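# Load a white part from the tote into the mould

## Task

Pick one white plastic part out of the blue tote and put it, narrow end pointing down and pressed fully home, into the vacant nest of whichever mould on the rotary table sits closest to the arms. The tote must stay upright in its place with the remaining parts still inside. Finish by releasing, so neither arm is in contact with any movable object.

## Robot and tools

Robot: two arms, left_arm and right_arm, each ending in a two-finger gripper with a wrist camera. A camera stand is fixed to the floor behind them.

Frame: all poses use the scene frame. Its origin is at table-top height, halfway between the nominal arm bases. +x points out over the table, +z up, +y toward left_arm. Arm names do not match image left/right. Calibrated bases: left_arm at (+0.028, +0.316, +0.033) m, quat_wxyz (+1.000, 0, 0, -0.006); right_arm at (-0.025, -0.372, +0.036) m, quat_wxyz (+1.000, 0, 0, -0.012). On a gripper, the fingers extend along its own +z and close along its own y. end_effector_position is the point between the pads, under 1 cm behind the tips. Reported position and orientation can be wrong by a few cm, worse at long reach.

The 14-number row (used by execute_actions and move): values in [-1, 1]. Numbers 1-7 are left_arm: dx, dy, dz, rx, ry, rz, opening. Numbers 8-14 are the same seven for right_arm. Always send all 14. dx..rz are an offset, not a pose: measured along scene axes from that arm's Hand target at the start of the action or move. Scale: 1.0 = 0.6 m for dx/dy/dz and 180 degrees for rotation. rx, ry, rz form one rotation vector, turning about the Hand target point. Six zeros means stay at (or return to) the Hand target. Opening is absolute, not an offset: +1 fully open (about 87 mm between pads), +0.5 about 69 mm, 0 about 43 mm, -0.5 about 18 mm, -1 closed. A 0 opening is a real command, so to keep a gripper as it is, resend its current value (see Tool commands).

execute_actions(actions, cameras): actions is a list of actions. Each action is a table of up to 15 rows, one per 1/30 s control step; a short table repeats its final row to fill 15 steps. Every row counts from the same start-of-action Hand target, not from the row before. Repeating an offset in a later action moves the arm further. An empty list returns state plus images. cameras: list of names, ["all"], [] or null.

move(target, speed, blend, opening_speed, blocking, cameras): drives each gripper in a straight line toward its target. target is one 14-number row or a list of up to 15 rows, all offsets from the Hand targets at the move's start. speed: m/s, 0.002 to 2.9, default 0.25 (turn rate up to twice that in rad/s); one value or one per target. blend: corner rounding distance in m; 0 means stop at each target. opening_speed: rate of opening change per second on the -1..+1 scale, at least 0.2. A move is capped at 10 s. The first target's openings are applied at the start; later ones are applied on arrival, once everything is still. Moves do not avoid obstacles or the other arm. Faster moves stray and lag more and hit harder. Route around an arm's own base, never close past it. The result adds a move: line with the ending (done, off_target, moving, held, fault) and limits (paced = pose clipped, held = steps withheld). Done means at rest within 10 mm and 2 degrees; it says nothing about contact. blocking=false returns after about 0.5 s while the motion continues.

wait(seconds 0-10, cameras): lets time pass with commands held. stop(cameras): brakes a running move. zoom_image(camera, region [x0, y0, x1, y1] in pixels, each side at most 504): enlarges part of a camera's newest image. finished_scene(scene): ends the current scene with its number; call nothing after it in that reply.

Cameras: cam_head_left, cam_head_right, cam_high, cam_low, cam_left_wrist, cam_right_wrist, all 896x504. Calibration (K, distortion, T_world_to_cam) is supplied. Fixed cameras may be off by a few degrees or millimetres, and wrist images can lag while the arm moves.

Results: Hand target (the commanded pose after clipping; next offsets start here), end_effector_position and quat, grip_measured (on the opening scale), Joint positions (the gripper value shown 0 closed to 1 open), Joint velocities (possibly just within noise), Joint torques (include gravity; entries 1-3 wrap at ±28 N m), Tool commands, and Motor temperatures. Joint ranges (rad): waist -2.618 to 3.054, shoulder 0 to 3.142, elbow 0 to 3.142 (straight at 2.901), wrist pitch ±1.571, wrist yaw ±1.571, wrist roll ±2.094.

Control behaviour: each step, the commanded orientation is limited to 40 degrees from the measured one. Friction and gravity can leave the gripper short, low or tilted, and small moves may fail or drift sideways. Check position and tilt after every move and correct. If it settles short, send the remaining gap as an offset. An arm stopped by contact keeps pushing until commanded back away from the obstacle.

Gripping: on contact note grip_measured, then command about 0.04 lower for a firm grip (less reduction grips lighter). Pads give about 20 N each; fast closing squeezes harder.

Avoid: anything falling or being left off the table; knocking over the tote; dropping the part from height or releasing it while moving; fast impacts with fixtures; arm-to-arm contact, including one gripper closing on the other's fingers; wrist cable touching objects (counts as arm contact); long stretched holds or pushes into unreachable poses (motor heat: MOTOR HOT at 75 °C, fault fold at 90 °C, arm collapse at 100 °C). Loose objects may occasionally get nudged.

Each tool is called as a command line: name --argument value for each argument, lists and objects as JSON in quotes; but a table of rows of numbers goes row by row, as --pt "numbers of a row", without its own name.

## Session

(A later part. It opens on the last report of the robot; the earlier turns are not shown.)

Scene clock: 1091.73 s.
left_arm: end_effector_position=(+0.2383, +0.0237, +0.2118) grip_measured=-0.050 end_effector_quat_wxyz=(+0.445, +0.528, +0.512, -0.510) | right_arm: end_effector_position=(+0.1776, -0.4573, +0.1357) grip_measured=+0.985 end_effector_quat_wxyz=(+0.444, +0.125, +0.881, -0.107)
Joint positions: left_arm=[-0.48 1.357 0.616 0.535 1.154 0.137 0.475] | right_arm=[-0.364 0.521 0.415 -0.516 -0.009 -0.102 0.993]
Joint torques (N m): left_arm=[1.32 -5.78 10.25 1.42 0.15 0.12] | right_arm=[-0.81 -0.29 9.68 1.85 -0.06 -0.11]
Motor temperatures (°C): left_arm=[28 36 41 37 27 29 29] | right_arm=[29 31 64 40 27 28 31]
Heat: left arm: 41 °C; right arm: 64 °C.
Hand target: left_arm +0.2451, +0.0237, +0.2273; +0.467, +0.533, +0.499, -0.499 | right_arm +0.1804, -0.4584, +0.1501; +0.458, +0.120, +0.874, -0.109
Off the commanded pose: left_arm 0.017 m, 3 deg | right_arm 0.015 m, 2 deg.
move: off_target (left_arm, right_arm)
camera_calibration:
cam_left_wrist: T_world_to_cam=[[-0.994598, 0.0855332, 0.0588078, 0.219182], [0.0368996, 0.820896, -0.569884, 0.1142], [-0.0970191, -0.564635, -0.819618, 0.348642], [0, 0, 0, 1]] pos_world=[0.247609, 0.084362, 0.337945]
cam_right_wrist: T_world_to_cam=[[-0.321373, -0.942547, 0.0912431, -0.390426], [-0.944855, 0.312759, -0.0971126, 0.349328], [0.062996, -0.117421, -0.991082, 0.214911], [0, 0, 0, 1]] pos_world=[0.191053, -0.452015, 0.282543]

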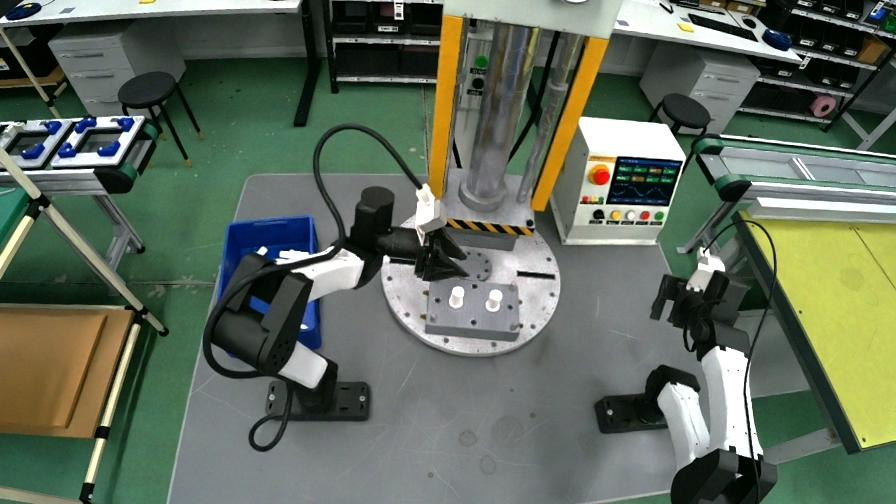

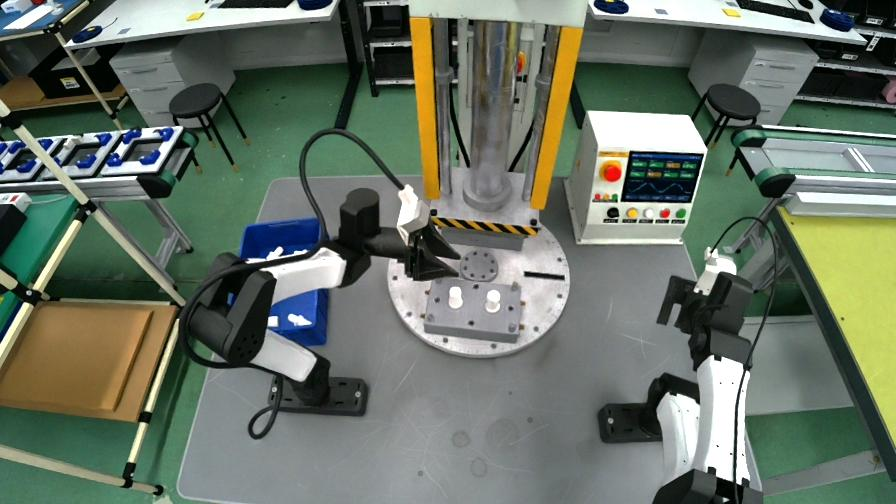

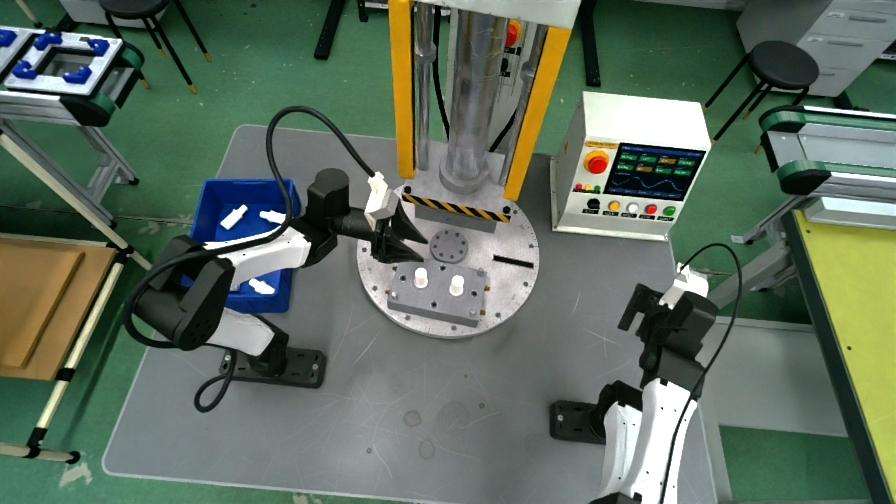

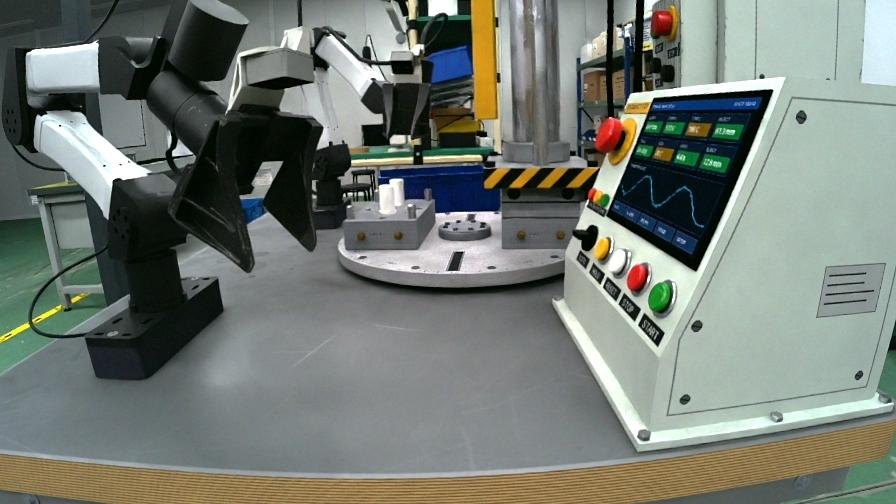

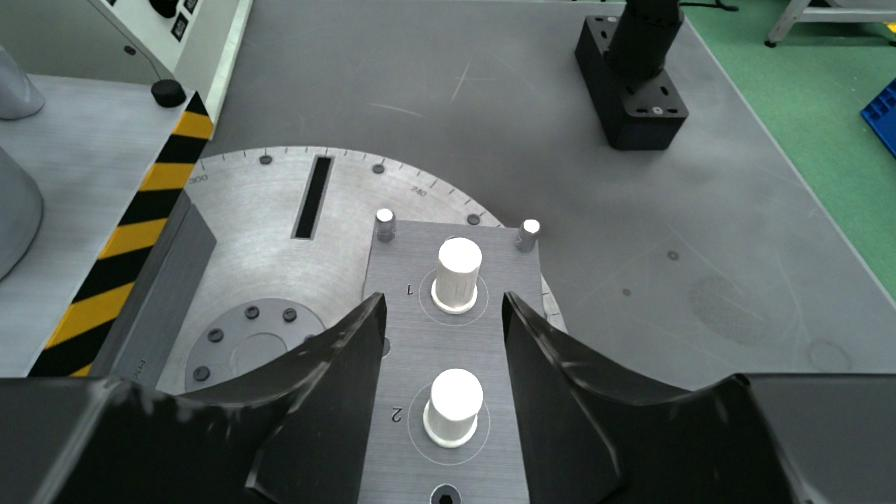

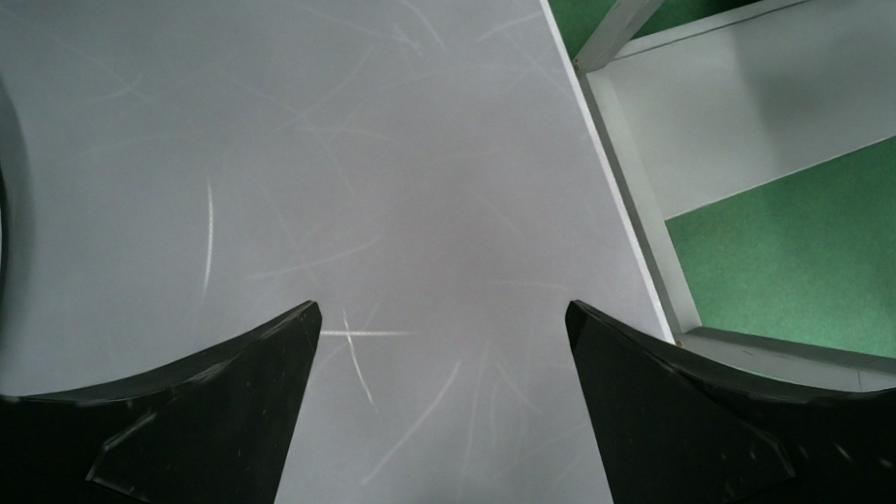

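zoom_image --camera "cam_head_right" --region '[440, 285, 480, 315]'

zoom_image --camera "cam_head_right" --region '[475, 288, 515, 318]'

zoom_image --camera "cam_left_wrist" --region '[400, 350, 510, 480]'

zoom_image --camera "cam_left_wrist" --region '[405, 220, 515, 350]'

zoom_image --camera "cam_low" --region '[370, 172, 410, 217]'

Scaled by 12.600 from the camera's 896x504 image, which has a finer 1280x720 frame.

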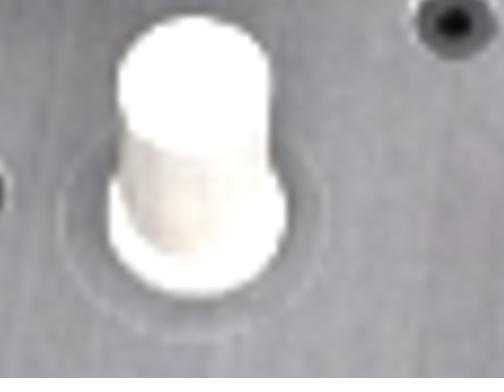

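Scaled by 12.600 from the camera's 896x504 image, which has a finer 1280x720 frame.

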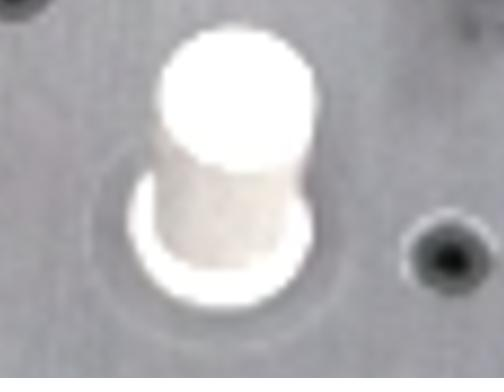

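Scaled by 3.877 from the camera's 896x504 image, which has a finer 1280x720 frame.

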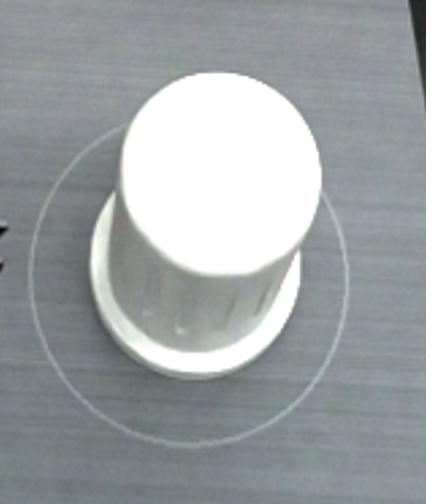

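Scaled by 3.877 from the camera's 896x504 image, which has a finer 1280x720 frame.

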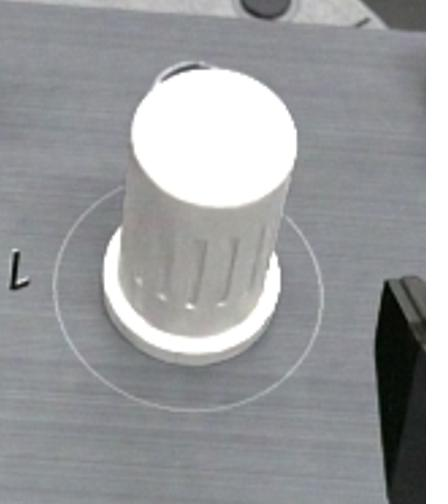

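Scaled by 11.200 from the camera's 896x504 image, which has a finer 1280x720 frame.

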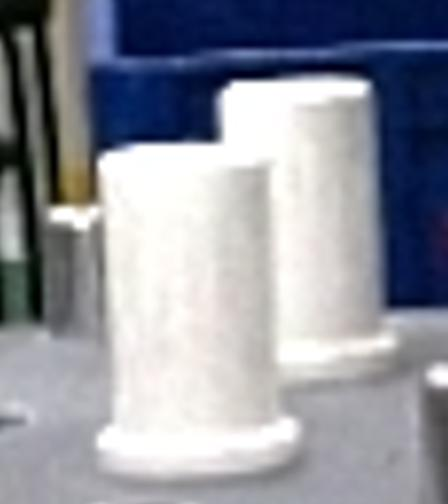

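zoom_image --camera "cam_head_left" --region '[190, 180, 460, 430]'

zoom_image --camera "cam_low" --region '[220, 20, 500, 240]'

zoom_image --camera "cam_high" --region '[110, 90, 440, 420]'

Scaled by 1.867 from the camera's 896x504 image, which has a finer 1280x720 frame.

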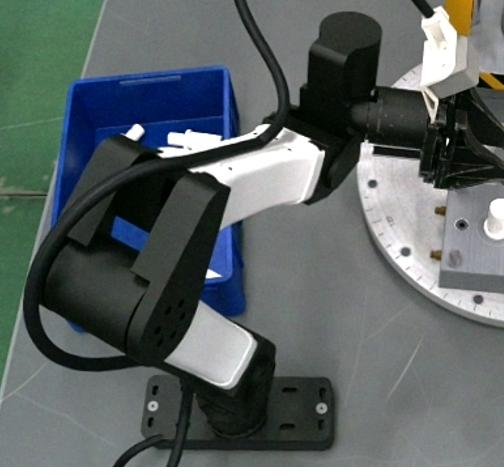

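Scaled by 1.800 from the camera's 896x504 image, which has a finer 1280x720 frame.

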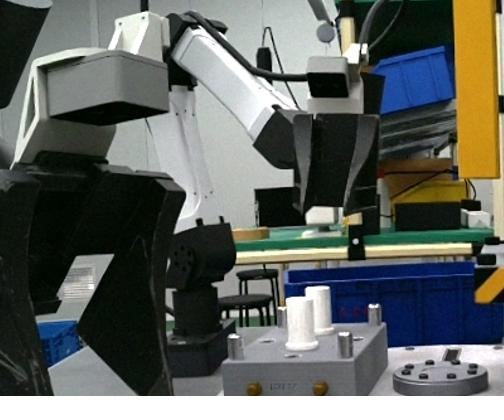

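Scaled by 1.527 from the camera's 896x504 image, which has a finer 1280x720 frame.

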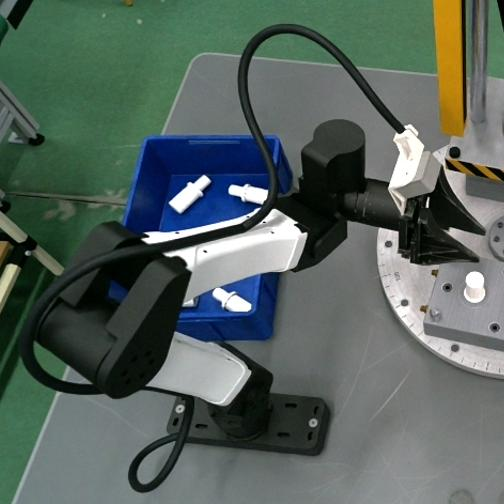

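finished_scene --scene 3

The scene is finished: the task was done.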